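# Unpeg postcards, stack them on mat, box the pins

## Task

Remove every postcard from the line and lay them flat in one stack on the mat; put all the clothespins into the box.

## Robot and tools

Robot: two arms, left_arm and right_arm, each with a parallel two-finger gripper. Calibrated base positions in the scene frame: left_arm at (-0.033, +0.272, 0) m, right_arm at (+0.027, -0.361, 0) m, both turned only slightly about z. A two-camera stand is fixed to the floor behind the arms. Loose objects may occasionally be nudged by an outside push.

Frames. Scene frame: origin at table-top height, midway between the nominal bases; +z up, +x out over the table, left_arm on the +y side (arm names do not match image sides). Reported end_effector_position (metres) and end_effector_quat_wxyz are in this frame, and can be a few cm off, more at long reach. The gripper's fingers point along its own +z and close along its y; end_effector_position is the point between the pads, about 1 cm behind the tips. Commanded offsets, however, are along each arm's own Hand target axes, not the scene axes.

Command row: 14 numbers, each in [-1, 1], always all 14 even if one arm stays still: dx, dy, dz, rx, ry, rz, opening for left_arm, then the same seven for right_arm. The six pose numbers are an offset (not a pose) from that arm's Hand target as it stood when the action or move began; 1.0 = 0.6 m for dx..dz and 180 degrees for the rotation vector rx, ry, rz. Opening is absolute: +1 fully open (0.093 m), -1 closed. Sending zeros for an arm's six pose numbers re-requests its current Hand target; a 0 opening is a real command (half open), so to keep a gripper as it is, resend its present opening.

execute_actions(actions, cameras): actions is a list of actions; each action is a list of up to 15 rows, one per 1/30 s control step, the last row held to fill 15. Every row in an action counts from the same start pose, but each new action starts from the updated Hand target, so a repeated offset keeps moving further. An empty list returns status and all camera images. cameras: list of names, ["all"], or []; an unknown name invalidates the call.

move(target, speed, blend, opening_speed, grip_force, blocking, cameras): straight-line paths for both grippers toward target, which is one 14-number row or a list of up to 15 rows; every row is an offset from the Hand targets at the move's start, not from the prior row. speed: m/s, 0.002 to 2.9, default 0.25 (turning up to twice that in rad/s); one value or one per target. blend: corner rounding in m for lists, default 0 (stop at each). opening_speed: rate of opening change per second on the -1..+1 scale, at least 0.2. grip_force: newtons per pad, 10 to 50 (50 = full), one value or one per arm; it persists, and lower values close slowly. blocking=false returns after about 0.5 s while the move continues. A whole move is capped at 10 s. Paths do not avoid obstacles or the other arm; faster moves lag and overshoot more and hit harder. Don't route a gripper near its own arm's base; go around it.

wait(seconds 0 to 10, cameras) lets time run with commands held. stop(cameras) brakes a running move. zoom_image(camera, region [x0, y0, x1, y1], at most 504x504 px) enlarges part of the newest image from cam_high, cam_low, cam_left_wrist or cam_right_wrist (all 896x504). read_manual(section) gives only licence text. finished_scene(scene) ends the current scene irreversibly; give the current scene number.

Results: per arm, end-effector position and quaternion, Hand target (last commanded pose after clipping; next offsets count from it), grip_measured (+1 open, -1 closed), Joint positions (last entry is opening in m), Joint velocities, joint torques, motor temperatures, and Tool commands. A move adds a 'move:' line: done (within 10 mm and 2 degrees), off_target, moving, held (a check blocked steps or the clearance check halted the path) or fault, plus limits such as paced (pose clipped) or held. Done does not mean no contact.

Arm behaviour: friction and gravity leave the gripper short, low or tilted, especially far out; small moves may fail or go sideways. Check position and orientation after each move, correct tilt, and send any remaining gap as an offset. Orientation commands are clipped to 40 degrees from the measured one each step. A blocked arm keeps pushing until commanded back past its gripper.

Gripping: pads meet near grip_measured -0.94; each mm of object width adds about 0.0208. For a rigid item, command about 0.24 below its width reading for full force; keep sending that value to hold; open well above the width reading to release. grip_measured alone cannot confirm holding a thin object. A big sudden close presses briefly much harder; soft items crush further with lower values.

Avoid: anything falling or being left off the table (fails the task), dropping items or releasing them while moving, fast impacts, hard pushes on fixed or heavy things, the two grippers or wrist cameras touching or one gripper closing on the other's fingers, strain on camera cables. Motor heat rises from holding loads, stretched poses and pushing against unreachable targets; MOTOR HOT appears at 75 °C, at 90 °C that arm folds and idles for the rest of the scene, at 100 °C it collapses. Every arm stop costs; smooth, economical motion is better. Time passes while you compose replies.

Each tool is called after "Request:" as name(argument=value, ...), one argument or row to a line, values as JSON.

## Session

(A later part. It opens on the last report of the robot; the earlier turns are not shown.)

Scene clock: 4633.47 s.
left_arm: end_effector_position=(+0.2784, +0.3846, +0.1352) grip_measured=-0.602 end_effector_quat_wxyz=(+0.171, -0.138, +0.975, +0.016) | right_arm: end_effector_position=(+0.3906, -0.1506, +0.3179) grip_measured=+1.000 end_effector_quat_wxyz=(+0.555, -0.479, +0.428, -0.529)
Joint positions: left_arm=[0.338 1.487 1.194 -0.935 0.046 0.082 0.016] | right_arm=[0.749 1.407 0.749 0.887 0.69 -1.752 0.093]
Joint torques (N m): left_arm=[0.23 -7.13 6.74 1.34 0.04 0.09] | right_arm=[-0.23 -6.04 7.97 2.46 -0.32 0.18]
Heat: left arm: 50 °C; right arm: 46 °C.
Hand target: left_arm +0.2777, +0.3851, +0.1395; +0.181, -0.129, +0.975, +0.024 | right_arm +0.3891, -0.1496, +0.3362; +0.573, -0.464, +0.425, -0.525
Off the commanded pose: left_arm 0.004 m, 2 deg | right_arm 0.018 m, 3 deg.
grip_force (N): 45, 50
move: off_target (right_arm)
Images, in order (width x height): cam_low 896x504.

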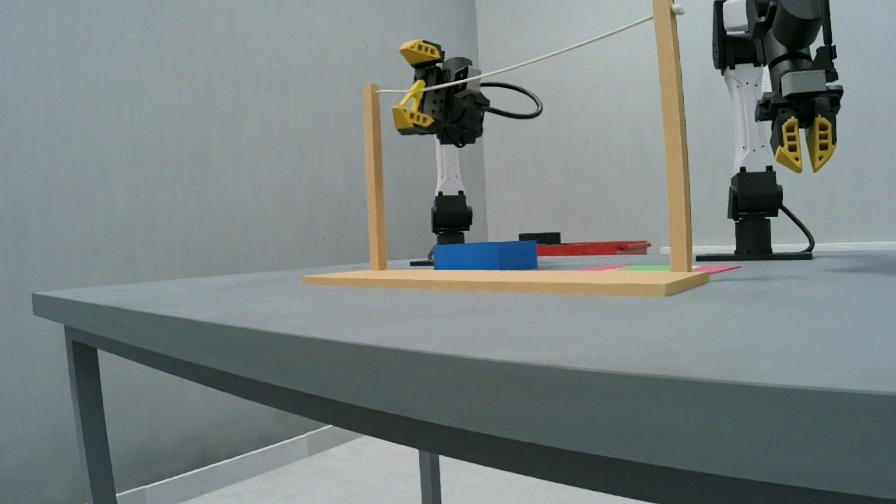

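Request:
move(
  target=[0,0,0,0,0,0,-0.6, 0,-0.015,-0.06,0,0,0,1],
  speed=0.05,
  cameras=["cam_low","cam_right_wrist"],
)

Request:
zoom_image(
  camera="cam_low",
  region=[370, 30, 490, 150],
)

Scene clock: 4647.63 s.
left_arm: end_effector_position=(+0.2784, +0.3846, +0.1352) grip_measured=-0.602 end_effector_quat_wxyz=(+0.171, -0.138, +0.975, +0.016) | right_arm: end_effector_position=(+0.3560, -0.1498, +0.3366) grip_measured=+1.000 end_effector_quat_wxyz=(+0.574, -0.466, +0.424, -0.523)
Joint positions: left_arm=[0.338 1.487 1.194 -0.935 0.046 0.082 0.016] | right_arm=[0.838 1.295 0.704 0.879 0.758 -1.774 0.093]
Joint torques (N m): left_arm=[0.18 -7.31 6.95 1.41 0.05 0.18] | right_arm=[0.28 -5.22 5 2.38 -0.09 0.02]
Heat: left arm: 50 °C; right arm: 46 °C.
Hand target: left_arm +0.2777, +0.3851, +0.1395; +0.181, -0.129, +0.975, +0.024 | right_arm +0.3522, -0.1528, +0.3374; +0.573, -0.464, +0.425, -0.525
Off the commanded pose: left_arm 0.004 m, 2 deg | right_arm 0.005 m, 0 deg.
grip_force (N): 45, 50
move: done
Images, in order (width x height): cam_low 896x504, cam_right_wrist 896x504.

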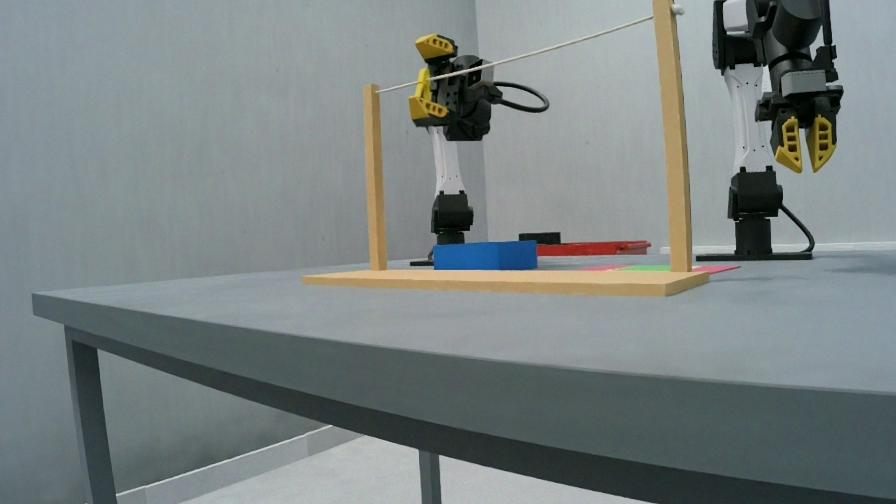

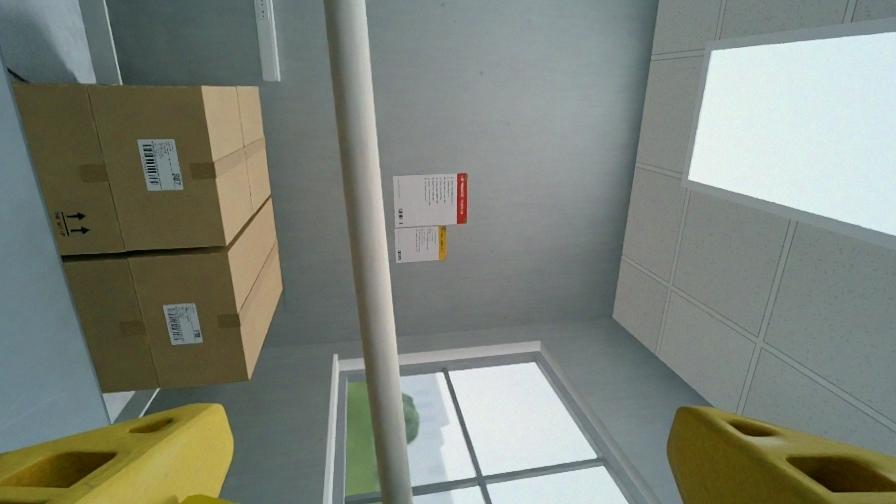

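Scaled by 4.200.

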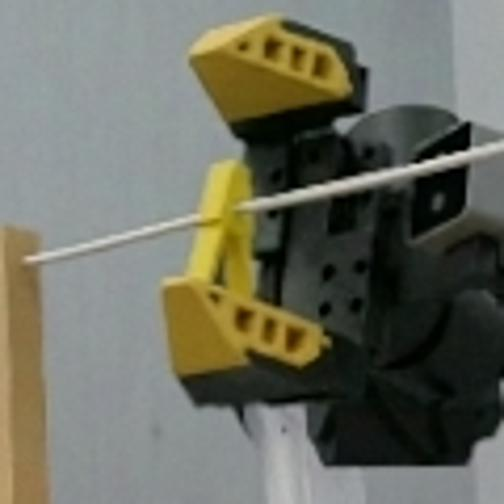

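Request:
move(
  target=[
    [0,0,0,0,0,0,-0.6, 0,0.053,-0.001,0,0,0,1],
    [0,0,0,0,0,0,-0.6, 0,0.0505,0.058,0.061,0,0,1],
  ],
  speed=0.07,
  cameras=["cam_low"],
)

Request:
zoom_image(
  camera="cam_low",
  region=[370, 30, 490, 150],
)

Scene clock: 4732.73 s.
left_arm: end_effector_position=(+0.2784, +0.3846, +0.1352) grip_measured=-0.602 end_effector_quat_wxyz=(+0.171, -0.138, +0.975, +0.016) | right_arm: end_effector_position=(+0.3931, -0.1480, +0.2924) grip_measured=+1.000 end_effector_quat_wxyz=(+0.586, -0.444, +0.381, -0.560)
Joint positions: left_arm=[0.338 1.487 1.194 -0.935 0.046 0.082 0.016] | right_arm=[0.728 1.603 0.64 1.362 0.624 -1.866 0.093]
Joint torques (N m): left_arm=[0.42 -6.86 6.97 1.34 0.02 0.15] | right_arm=[-0.91 -4.75 7.02 3.24 -0.43 0.06]
Heat: left arm: 50 °C; right arm: 45 °C.
Hand target: left_arm +0.2777, +0.3851, +0.1395; +0.181, -0.129, +0.975, +0.024 | right_arm +0.3924, -0.1492, +0.3150; +0.615, -0.407, +0.373, -0.563
Off the commanded pose: left_arm 0.004 m, 2 deg | right_arm 0.023 m, 5 deg.
grip_force (N): 45, 50
move: off_target (right_arm)
Images, in order (width x height): cam_low 896x504.

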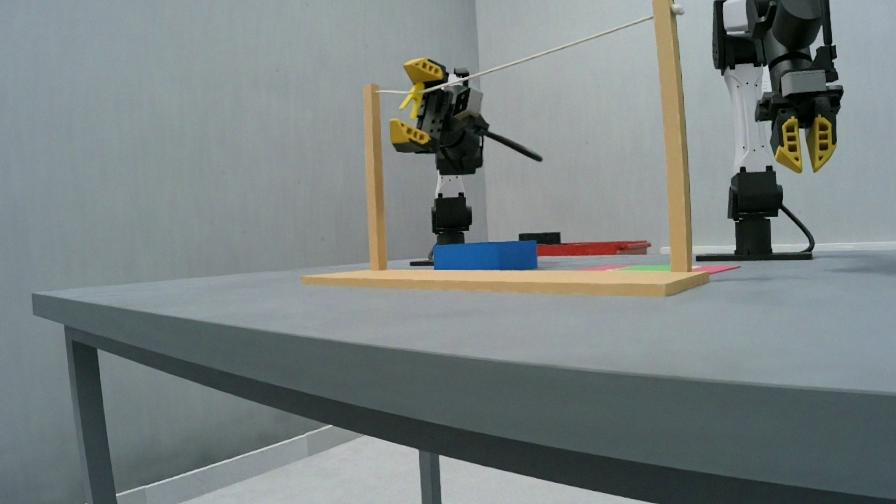

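Scaled by 4.200.

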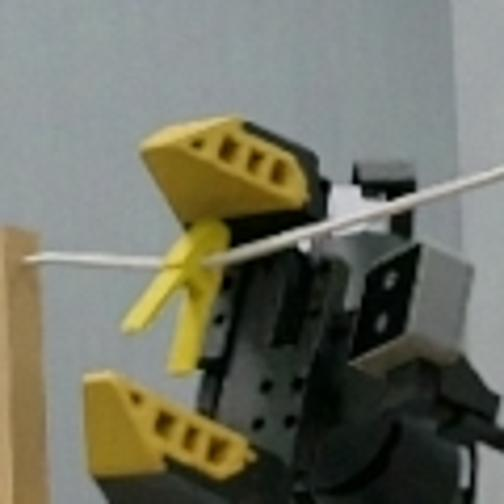

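Request:
move(
  target=[0,0,0,0,0,0,-0.6, 0,-0.03,0,0,0,0,1],
  speed=0.06,
  cameras=["cam_low"],
)

Request:
zoom_image(
  camera="cam_low",
  region=[370, 30, 490, 150],
)

Scene clock: 4740.33 s.
left_arm: end_effector_position=(+0.2784, +0.3846, +0.1352) grip_measured=-0.602 end_effector_quat_wxyz=(+0.171, -0.138, +0.975, +0.016) | right_arm: end_effector_position=(+0.3900, -0.1510, +0.3105) grip_measured=+1.000 end_effector_quat_wxyz=(+0.594, -0.431, +0.378, -0.564)
Joint positions: left_arm=[0.338 1.487 1.194 -0.935 0.046 0.082 0.016] | right_arm=[0.728 1.564 0.657 1.343 0.624 -1.875 0.093]
Joint torques (N m): left_arm=[0.18 -7.02 6.64 1.34 0.06 0.17] | right_arm=[0.51 -6.6 7.05 2.54 -0.29 0.04]
Heat: left arm: 50 °C; right arm: 47 °C.
Hand target: left_arm +0.2777, +0.3851, +0.1395; +0.181, -0.129, +0.975, +0.024 | right_arm +0.3853, -0.1499, +0.3317; +0.615, -0.407, +0.373, -0.563
Off the commanded pose: left_arm 0.004 m, 2 deg | right_arm 0.022 m, 4 deg.
grip_force (N): 45, 50
move: off_target (right_arm)
Images, in order (width x height): cam_low 896x504.

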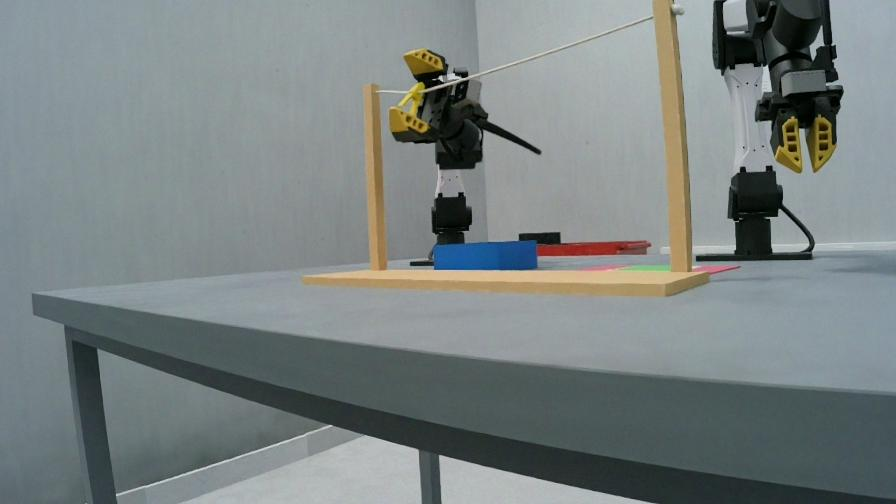

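Scaled by 4.200.

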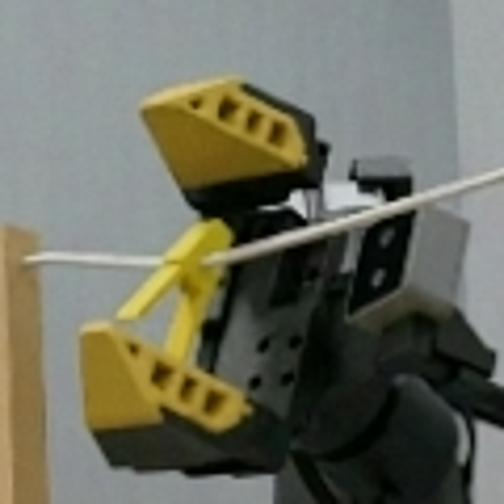

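Request:
move(
  target=[0,0,0,0,0,0,-0.6, 0,-0.02,-0.075,0,0,0,1],
  speed=0.05,
  cameras=["cam_low","cam_right_wrist"],
)

Request:
zoom_image(
  camera="cam_low",
  region=[370, 30, 490, 150],
)

Scene clock: 4754.03 s.
left_arm: end_effector_position=(+0.2784, +0.3846, +0.1352) grip_measured=-0.602 end_effector_quat_wxyz=(+0.171, -0.138, +0.975, +0.016) | right_arm: end_effector_position=(+0.3481, -0.1446, +0.3093) grip_measured=+1.000 end_effector_quat_wxyz=(+0.594, -0.443, +0.368, -0.562)
Joint positions: left_arm=[0.338 1.487 1.194 -0.935 0.046 0.082 0.016] | right_arm=[0.846 1.464 0.557 1.366 0.707 -1.945 0.093]
Joint torques (N m): left_arm=[-0.1 -7.1 6.78 1.38 0.1 0.14] | right_arm=[0.27 -5.85 4.22 3.13 -0.12 0.04]
Heat: left arm: 49 °C; right arm: 47 °C.
Hand target: left_arm +0.2777, +0.3851, +0.1395; +0.181, -0.129, +0.975, +0.024 | right_arm +0.3394, -0.1539, +0.3252; +0.615, -0.406, +0.373, -0.563
Off the commanded pose: left_arm 0.004 m, 2 deg | right_arm 0.020 m, 5 deg.
grip_force (N): 45, 50
move: off_target (right_arm)
Images, in order (width x height): cam_low 896x504, cam_right_wrist 896x504.

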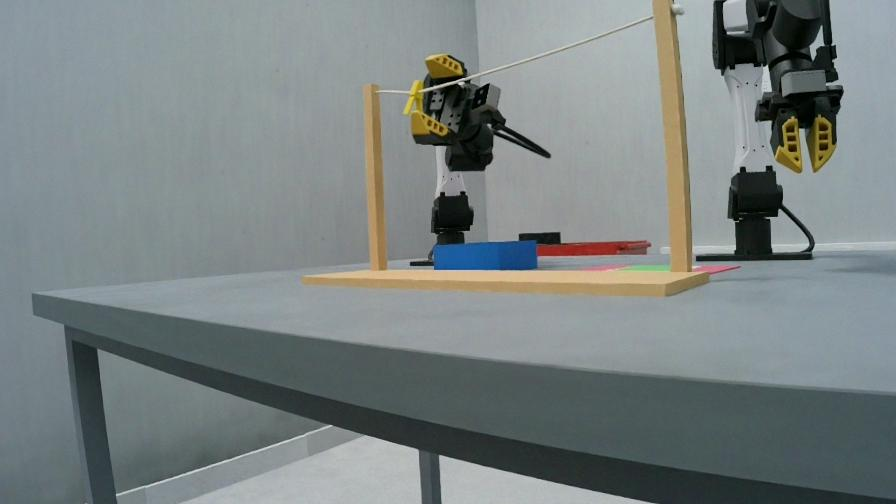

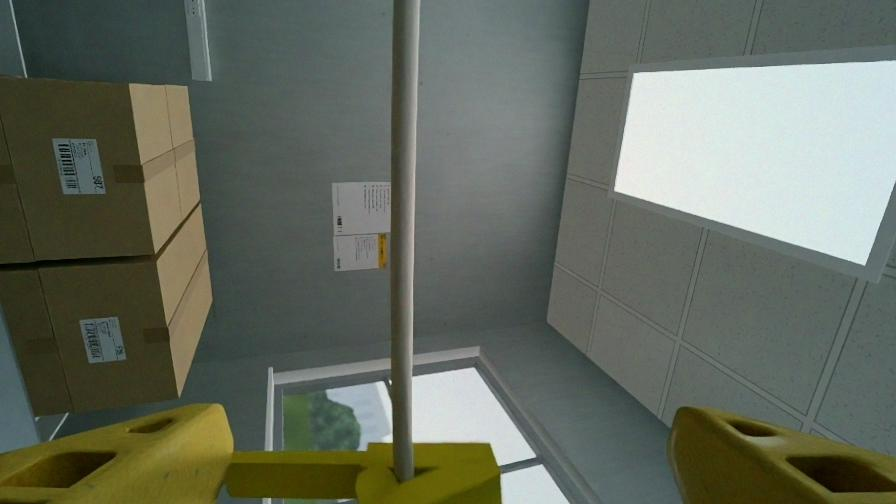

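Scaled by 4.200.

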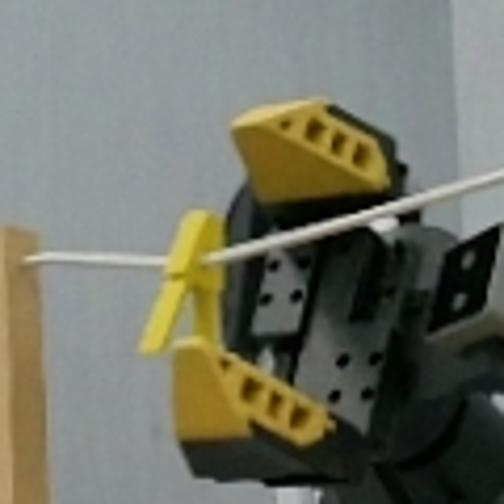

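Request:
move(
  target=[
    [0,0,0,0,0,0,-0.6, 0.001,0.002,-0.051,-0.061,0,0,1],
    [0,0,0,0,0,0,-0.6, 0.001,0.084,-0.072,-0.061,0,0,1],
  ],
  speed=0.08,
  blend=0.005,
  cameras=["cam_low","cam_right_wrist"],
)

Request:
zoom_image(
  camera="cam_low",
  region=[370, 50, 490, 170],
)

Scene clock: 4802.70 s.
left_arm: end_effector_position=(+0.2784, +0.3846, +0.1352) grip_measured=-0.602 end_effector_quat_wxyz=(+0.171, -0.138, +0.975, +0.016) | right_arm: end_effector_position=(+0.3195, -0.1531, +0.2590) grip_measured=+1.000 end_effector_quat_wxyz=(+0.562, -0.478, +0.422, -0.526)
Joint positions: left_arm=[0.338 1.487 1.194 -0.935 0.046 0.082 0.016] | right_arm=[0.951 1.381 0.421 1.253 0.868 -1.826 0.093]
Joint torques (N m): left_arm=[0.18 -7.09 6.76 1.34 0.07 0.17] | right_arm=[-0.91 -2.89 4.27 2.9 -0.28 0.15]
Motor temperatures (°C): left_arm=[31 45 49 39 28 29 30] | right_arm=[31 45 38 51 31 29 30]
Heat: left arm: 49 °C; right arm: 51 °C.
Hand target: left_arm +0.2777, +0.3851, +0.1395; +0.181, -0.129, +0.975, +0.024 | right_arm +0.3195, -0.1562, +0.2618; +0.573, -0.464, +0.425, -0.525
Off the commanded pose: left_arm 0.004 m, 2 deg | right_arm 0.004 m, 2 deg.
grip_force (N): 45, 50
move: done
Images, in order (width x height): cam_low 896x504, cam_right_wrist 896x504.

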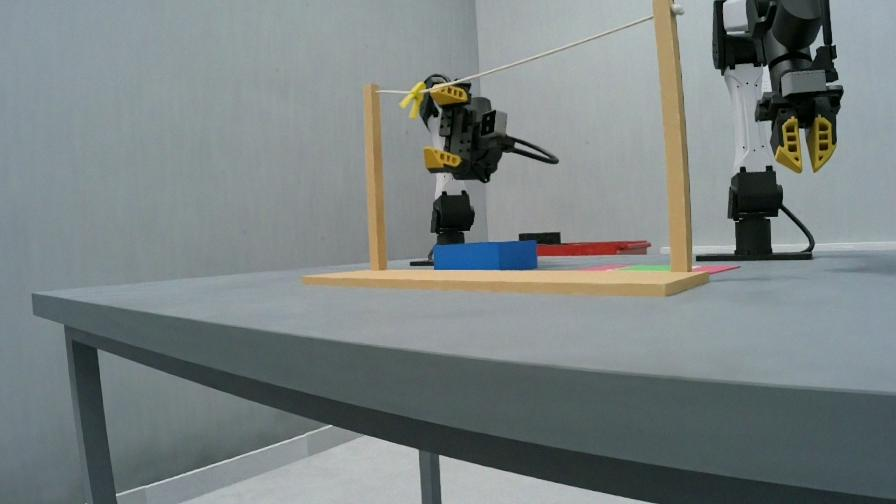

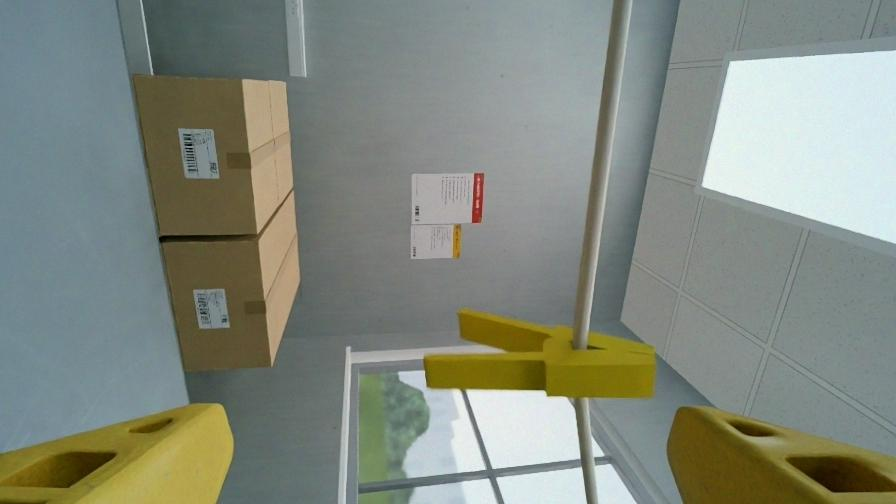

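Scaled by 4.200.

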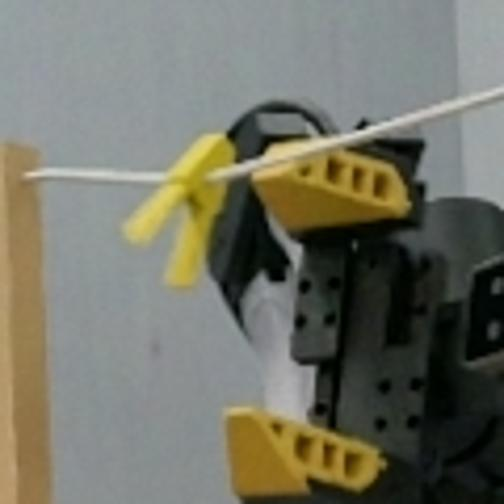

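Request:
move(
  target=[0,0,0,0,0,0,-0.6, 0,0,0.05,0,0,0,1],
  speed=0.05,
  cameras=["cam_low","cam_right_wrist"],
)

Request:
zoom_image(
  camera="cam_low",
  region=[370, 50, 490, 170],
)

Scene clock: 4823.87 s.
left_arm: end_effector_position=(+0.2784, +0.3846, +0.1352) grip_measured=-0.602 end_effector_quat_wxyz=(+0.171, -0.138, +0.975, +0.016) | right_arm: end_effector_position=(+0.3453, -0.1574, +0.2582) grip_measured=+1.000 end_effector_quat_wxyz=(+0.559, -0.475, +0.426, -0.530)
Joint positions: left_arm=[0.338 1.487 1.194 -0.935 0.046 0.082 0.016] | right_arm=[0.86 1.436 0.468 1.237 0.795 -1.793 0.093]
Joint torques (N m): left_arm=[0.09 -7.1 6.98 1.35 0.01 0.11] | right_arm=[-0.88 -3.55 7.02 2.48 -0.42 0.21]
Heat: left arm: 49 °C; right arm: 51 °C.
Hand target: left_arm +0.2777, +0.3851, +0.1395; +0.181, -0.129, +0.975, +0.024 | right_arm +0.3487, -0.1536, +0.2681; +0.573, -0.464, +0.425, -0.525
Off the commanded pose: left_arm 0.004 m, 2 deg | right_arm 0.011 m, 2 deg.
grip_force (N): 45, 50
move: off_target (right_arm)
Images, in order (width x height): cam_low 896x504, cam_right_wrist 896x504.

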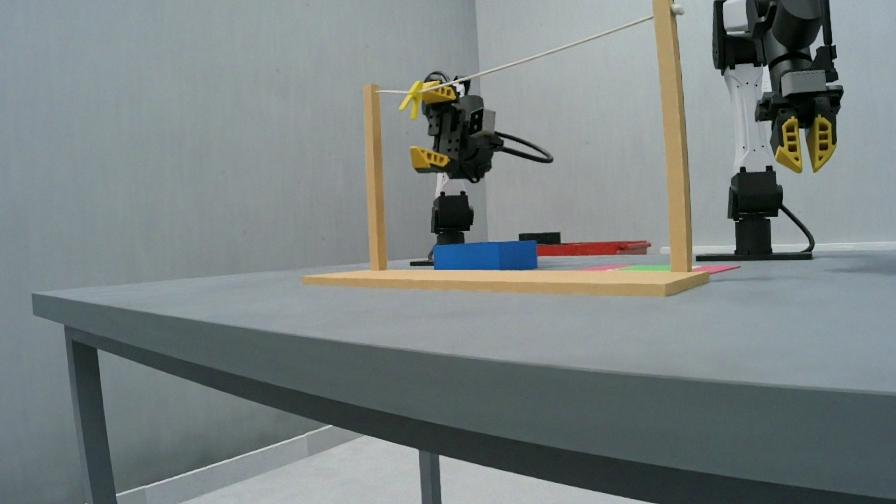

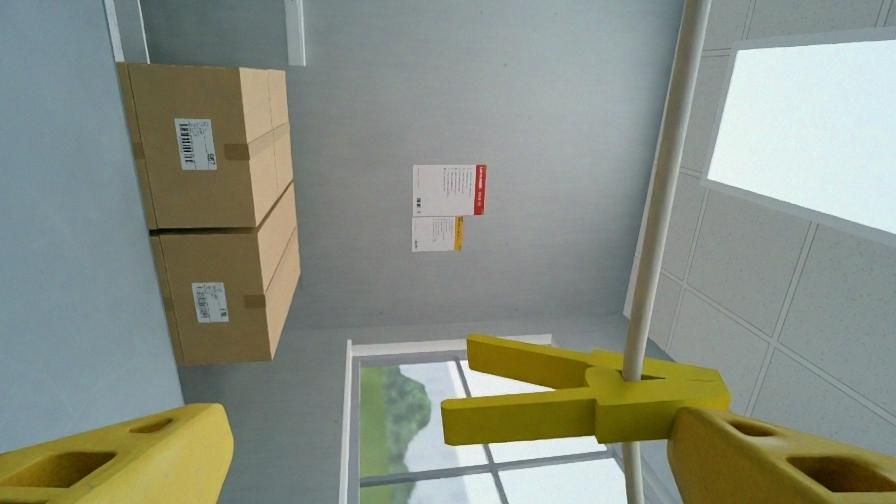

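Scaled by 4.200.

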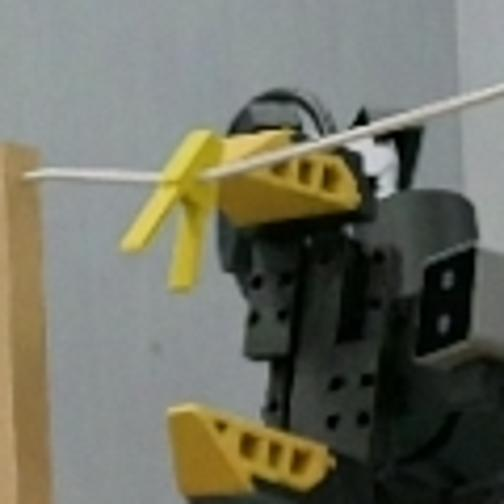

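Request:
move(
  target=[0,0,0,0,0,0,-0.6, 0,0,0.04,0,0,0,1],
  speed=0.05,
  cameras=["cam_low","cam_right_wrist"],
)

Request:
zoom_image(
  camera="cam_low",
  region=[370, 50, 490, 170],
)

Scene clock: 4832.50 s.
left_arm: end_effector_position=(+0.2784, +0.3846, +0.1352) grip_measured=-0.602 end_effector_quat_wxyz=(+0.171, -0.138, +0.975, +0.016) | right_arm: end_effector_position=(+0.3683, -0.1554, +0.2635) grip_measured=+1.000 end_effector_quat_wxyz=(+0.559, -0.474, +0.427, -0.530)
Joint positions: left_arm=[0.338 1.487 1.194 -0.935 0.046 0.082 0.016] | right_arm=[0.796 1.484 0.54 1.198 0.735 -1.768 0.093]
Joint torques (N m): left_arm=[0.1 -7.17 6.87 1.29 0.13 0.16] | right_arm=[-0.91 -4.03 7.19 2.51 -0.41 0.21]
Heat: left arm: 49 °C; right arm: 50 °C.
Hand target: left_arm +0.2777, +0.3851, +0.1395; +0.181, -0.129, +0.975, +0.024 | right_arm +0.3721, -0.1517, +0.2730; +0.573, -0.464, +0.425, -0.525
Off the commanded pose: left_arm 0.004 m, 2 deg | right_arm 0.011 m, 2 deg.
grip_force (N): 45, 50
move: off_target (right_arm)
Images, in order (width x height): cam_low 896x504, cam_right_wrist 896x504.

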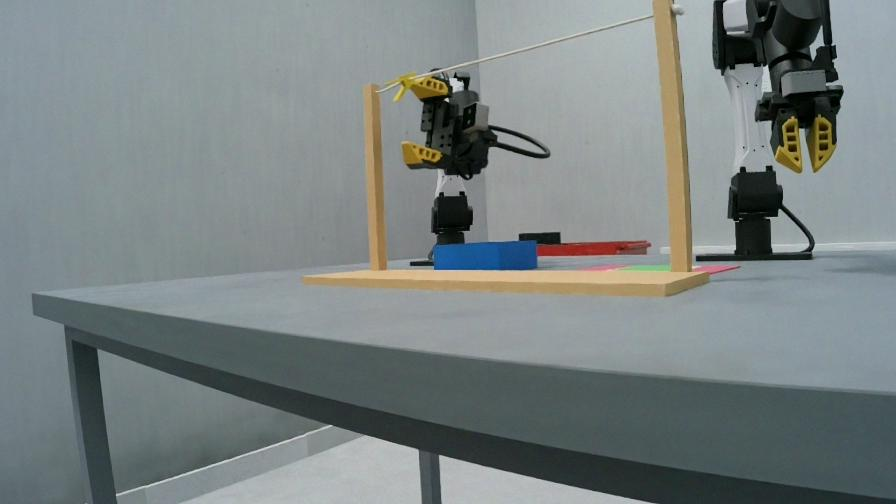

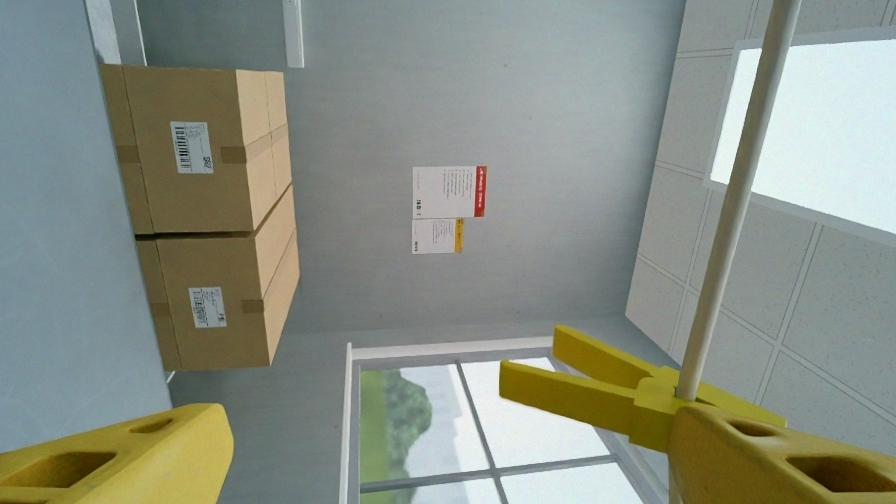

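Scaled by 4.200.

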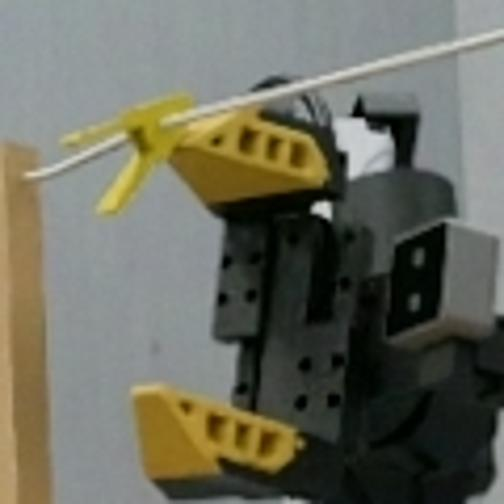

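Request:
move(
  target=[0,0,0,0,0,0,-0.6, -0.002,-0.018,-0.086,0,0,0,1],
  speed=0.07,
  cameras=["cam_low","cam_right_wrist"],
)

Request:
zoom_image(
  camera="cam_low",
  region=[370, 50, 490, 170],
)

Scene clock: 4860.43 s.
left_arm: end_effector_position=(+0.2784, +0.3846, +0.1352) grip_measured=-0.602 end_effector_quat_wxyz=(+0.171, -0.138, +0.975, +0.016) | right_arm: end_effector_position=(+0.3238, -0.1500, +0.2650) grip_measured=+1.000 end_effector_quat_wxyz=(+0.562, -0.482, +0.421, -0.525)
Joint positions: left_arm=[0.338 1.487 1.194 -0.935 0.046 0.082 0.016] | right_arm=[0.941 1.371 0.451 1.2 0.854 -1.819 0.093]
Joint torques (N m): left_arm=[0.2 -7.02 6.93 1.36 0.07 0.17] | right_arm=[0.28 -4.93 4.26 2.81 -0.08 0.06]
Heat: left arm: 49 °C; right arm: 47 °C.
Hand target: left_arm +0.2777, +0.3851, +0.1395; +0.181, -0.129, +0.975, +0.024 | right_arm +0.3195, -0.1550, +0.2728; +0.573, -0.464, +0.425, -0.525
Off the commanded pose: left_arm 0.004 m, 2 deg | right_arm 0.010 m, 3 deg.
grip_force (N): 45, 50
move: off_target (right_arm)
Images, in order (width x height): cam_low 896x504, cam_right_wrist 896x504.

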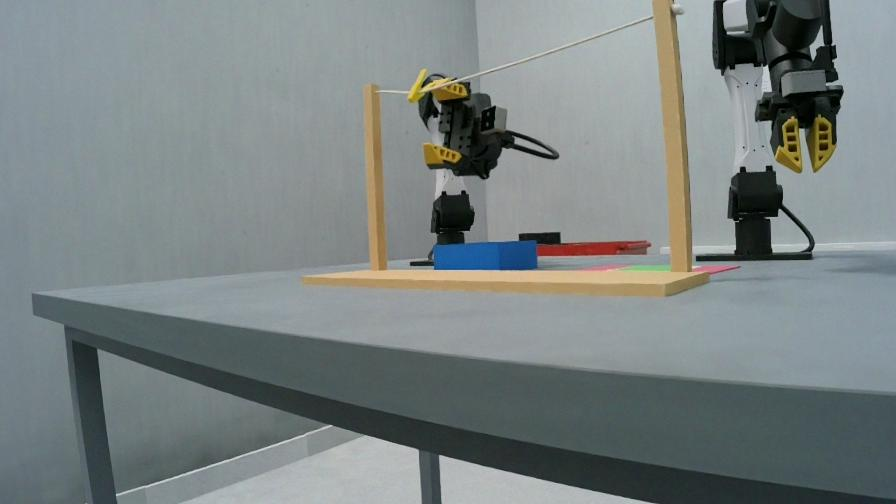

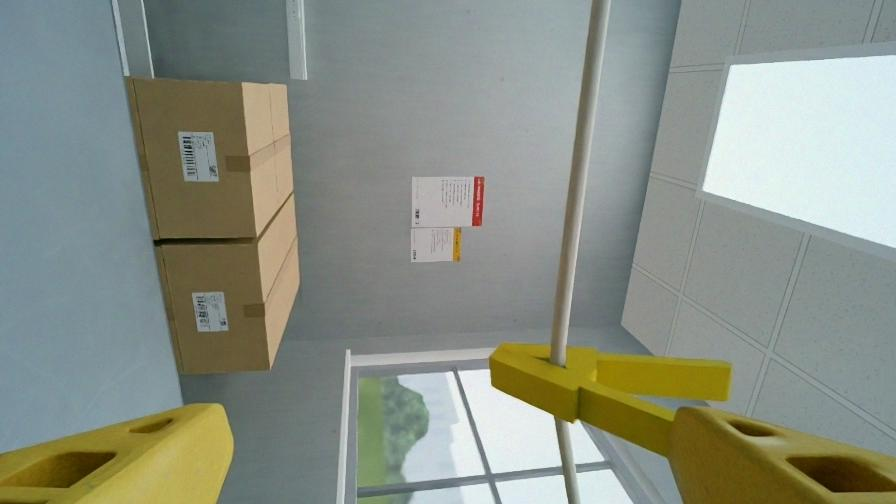

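Scaled by 4.200.

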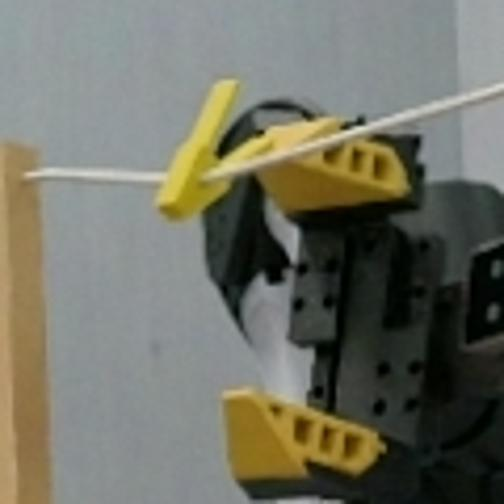

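Request:
move(
  target=[0,0,0,0,0,0,-0.6, 0,0,-0.055,0,0,0,1],
  speed=0.05,
  cameras=["cam_low","cam_right_wrist"],
)

Request:
zoom_image(
  camera="cam_low",
  region=[370, 50, 490, 170],
)

Scene clock: 4877.93 s.
left_arm: end_effector_position=(+0.2784, +0.3846, +0.1352) grip_measured=-0.602 end_effector_quat_wxyz=(+0.171, -0.138, +0.975, +0.016) | right_arm: end_effector_position=(+0.2914, -0.1518, +0.2578) grip_measured=+1.000 end_effector_quat_wxyz=(+0.559, -0.485, +0.417, -0.527)
Joint positions: left_arm=[0.338 1.487 1.194 -0.935 0.046 0.082 0.016] | right_arm=[1.059 1.325 0.369 1.278 0.964 -1.884 0.093]
Joint torques (N m): left_arm=[0.39 -7.23 6.84 1.28 0.03 0.13] | right_arm=[0.29 -4.16 4.1 2.84 -0.09 0.05]
Heat: left arm: 49 °C; right arm: 47 °C.
Hand target: left_arm +0.2777, +0.3851, +0.1395; +0.181, -0.129, +0.975, +0.024 | right_arm +0.2873, -0.1579, +0.2660; +0.573, -0.464, +0.425, -0.525
Off the commanded pose: left_arm 0.004 m, 2 deg | right_arm 0.011 m, 3 deg.
grip_force (N): 45, 50
move: off_target (right_arm)
Images, in order (width x height): cam_low 896x504, cam_right_wrist 896x504.

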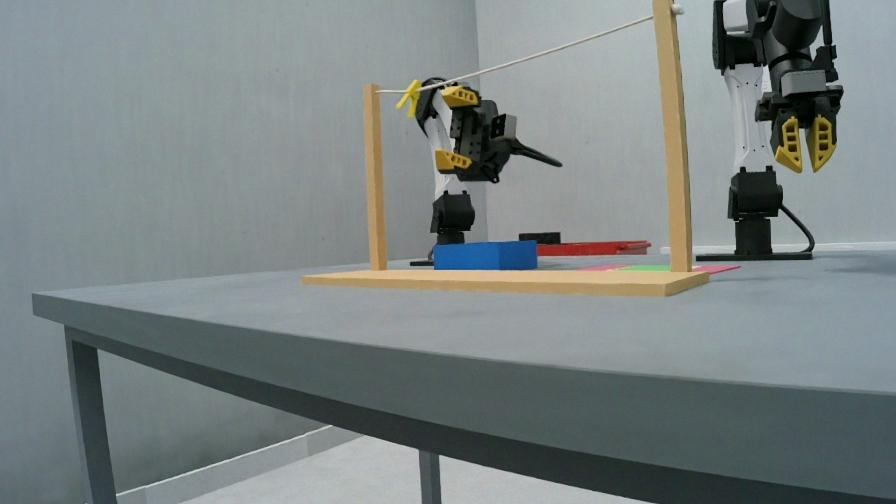

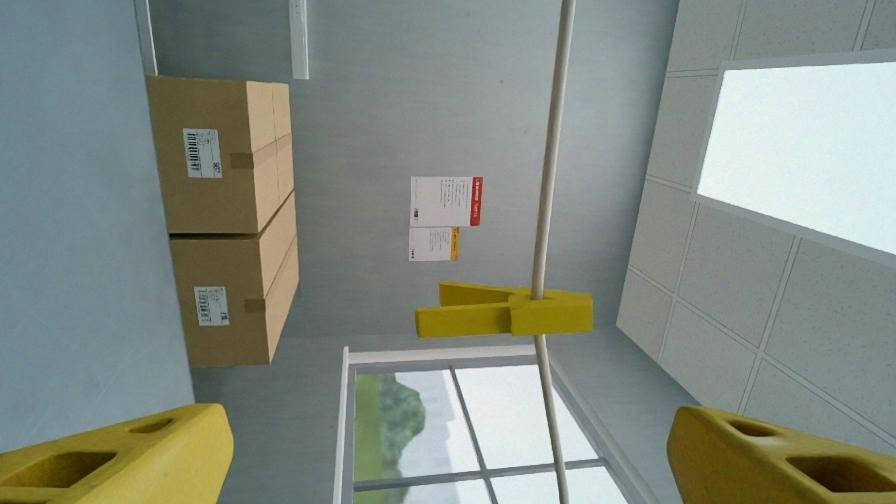

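Scaled by 4.200.

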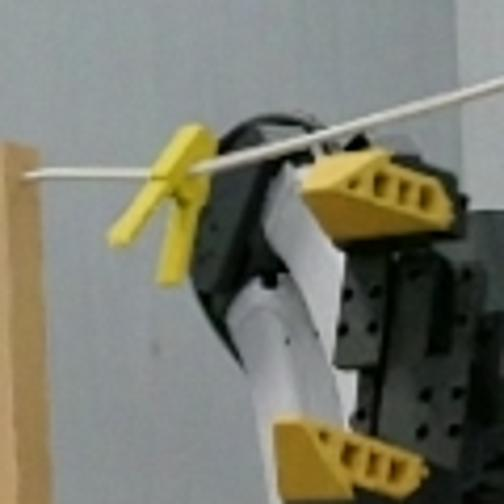

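Request:
move(
  target=[0,0,0,0,0,0,-0.6, -0.004,0.0045,0.068,0,0,0,1],
  speed=0.06,
  cameras=["cam_right_wrist"],
)

Scene clock: 4912.87 s.
left_arm: end_effector_position=(+0.2784, +0.3846, +0.1352) grip_measured=-0.602 end_effector_quat_wxyz=(+0.171, -0.138, +0.975, +0.016) | right_arm: end_effector_position=(+0.3242, -0.1558, +0.2621) grip_measured=+1.000 end_effector_quat_wxyz=(+0.559, -0.475, +0.425, -0.530)
Joint positions: left_arm=[0.338 1.487 1.194 -0.935 0.046 0.082 0.016] | right_arm=[0.934 1.381 0.435 1.239 0.865 -1.826 0.093]
Joint torques (N m): left_arm=[0.21 -7.34 6.91 1.36 0.07 0.12] | right_arm=[-0.9 -3.17 7.09 2.41 -0.43 0.21]
Heat: left arm: 49 °C; right arm: 50 °C.
Hand target: left_arm +0.2777, +0.3851, +0.1395; +0.181, -0.129, +0.975, +0.024 | right_arm +0.3274, -0.1519, +0.2719; +0.573, -0.464, +0.425, -0.525
Off the commanded pose: left_arm 0.004 m, 2 deg | right_arm 0.011 m, 2 deg.
grip_force (N): 45, 50
move: off_target (right_arm)
Images, in order (width x height): cam_right_wrist 896x504.

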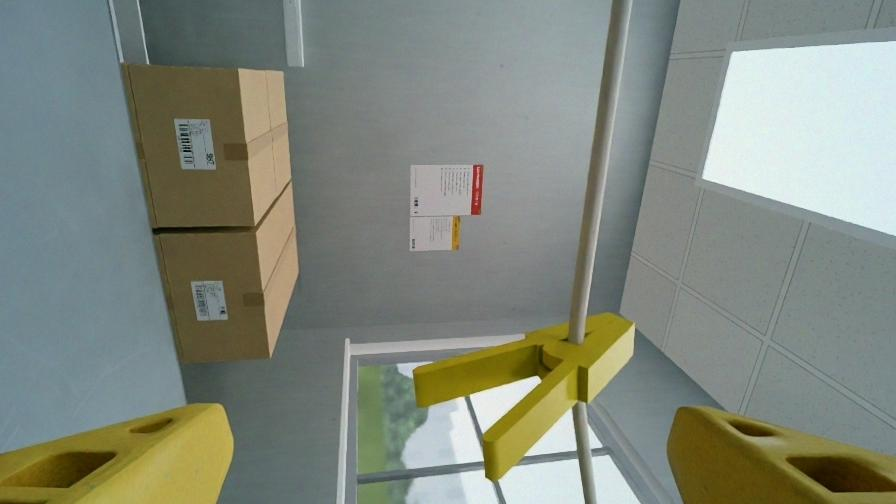

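Request:
wait(
  seconds=0.5,
  cameras=["cam_right_wrist","cam_low"],
)

Request:
zoom_image(
  camera="cam_low",
  region=[370, 50, 490, 170],
)

Scene clock: 4921.43 s.
left_arm: end_effector_position=(+0.2784, +0.3846, +0.1352) grip_measured=-0.602 end_effector_quat_wxyz=(+0.171, -0.138, +0.975, +0.016) | right_arm: end_effector_position=(+0.3242, -0.1557, +0.2621) grip_measured=+1.000 end_effector_quat_wxyz=(+0.559, -0.475, +0.425, -0.530)
Joint positions: left_arm=[0.338 1.487 1.194 -0.935 0.046 0.082 0.016] | right_arm=[0.934 1.381 0.435 1.239 0.865 -1.825 0.093]
Joint torques (N m): left_arm=[0.34 -7.19 6.79 1.36 -0.01 0.13] | right_arm=[-0.91 -3.15 7.09 2.41 -0.42 0.2]
Heat: left arm: 49 °C; right arm: 49 °C.
Hand target: left_arm +0.2777, +0.3851, +0.1395; +0.181, -0.129, +0.975, +0.024 | right_arm +0.3274, -0.1519, +0.2719; +0.573, -0.464, +0.425, -0.525
Tool commands: left_gripper/opening=-0.6 right_gripper/opening=+1.0
Off the commanded pose: left_arm 0.004 m, 2 deg | right_arm 0.011 m, 2 deg.
grip_force (N): 45, 50
wait: 0.50 s; at rest from the start
Images, in order (width x height): cam_low 896x504, cam_right_wrist 896x504.

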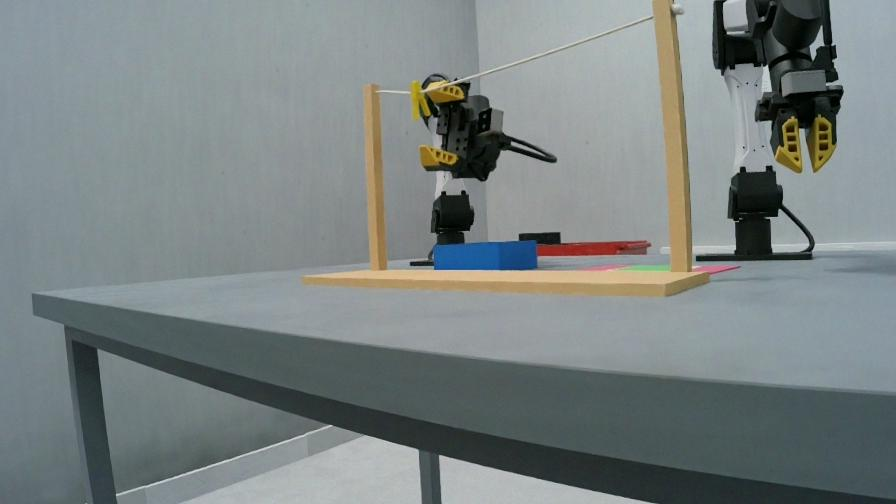

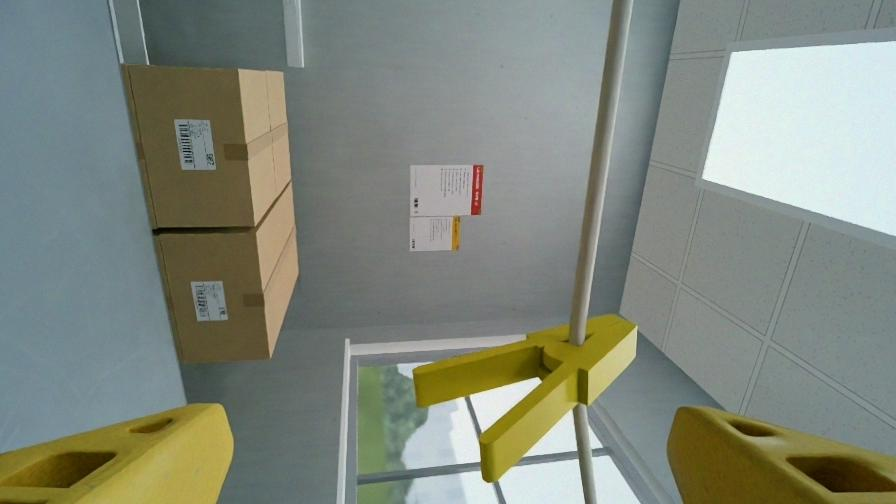

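Scaled by 4.200.

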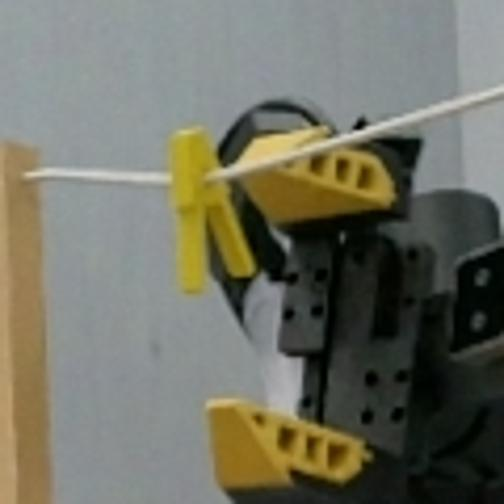

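Request:
move(
  target=[
    [0,0,0,0,0,0,-0.6, 0,-0.02,0.055,0,0,0,1],
    [0,0,0,0,0,0,-0.6, 0,-0.06,0.055,0,0,0,1],
  ],
  speed=0.1,
  blend=[0.008,0],
  cameras=["cam_right_wrist","cam_low"],
)

Request:
zoom_image(
  camera="cam_low",
  region=[370, 50, 490, 170],
)

Scene clock: 4940.47 s.
left_arm: end_effector_position=(+0.2784, +0.3846, +0.1352) grip_measured=-0.602 end_effector_quat_wxyz=(+0.171, -0.138, +0.975, +0.016) | right_arm: end_effector_position=(+0.3532, -0.1531, +0.2986) grip_measured=+1.000 end_effector_quat_wxyz=(+0.554, -0.476, +0.428, -0.532)
Joint positions: left_arm=[0.338 1.487 1.194 -0.935 0.046 0.082 0.016] | right_arm=[0.85 1.345 0.602 1.003 0.794 -1.792 0.093]
Joint torques (N m): left_arm=[0.13 -7.19 6.75 1.33 0.1 0.11] | right_arm=[-0.06 -5.04 7.6 2.39 -0.41 0.2]
Heat: left arm: 49 °C; right arm: 48 °C.
Hand target: left_arm +0.2777, +0.3851, +0.1395; +0.181, -0.129, +0.975, +0.024 | right_arm +0.3521, -0.1498, +0.3140; +0.573, -0.464, +0.425, -0.525
Off the commanded pose: left_arm 0.004 m, 2 deg | right_arm 0.016 m, 3 deg.
grip_force (N): 45, 50
move: off_target (right_arm)
Images, in order (width x height): cam_low 896x504, cam_right_wrist 896x504.

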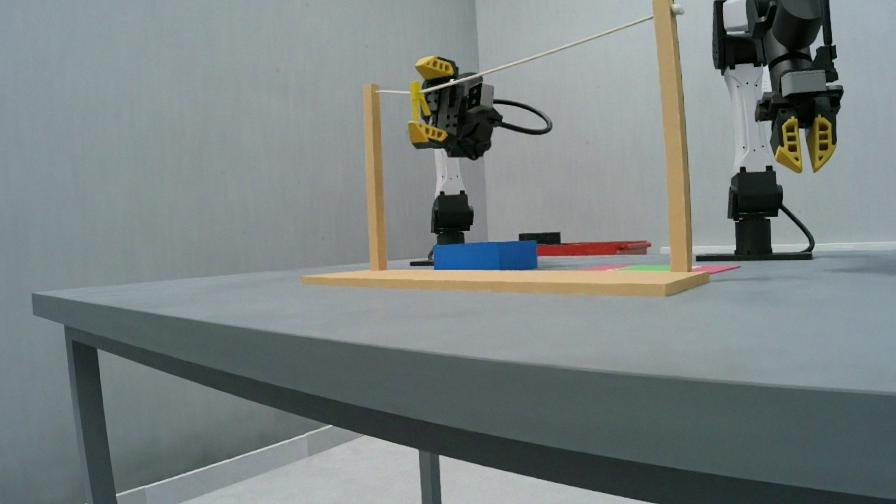

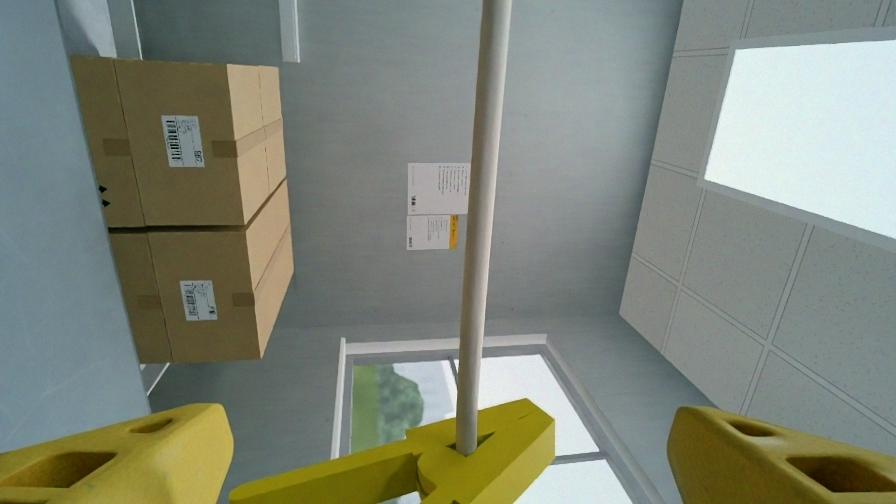

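Scaled by 4.200.

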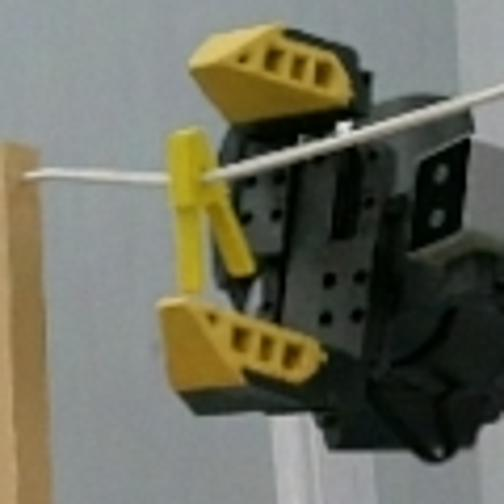

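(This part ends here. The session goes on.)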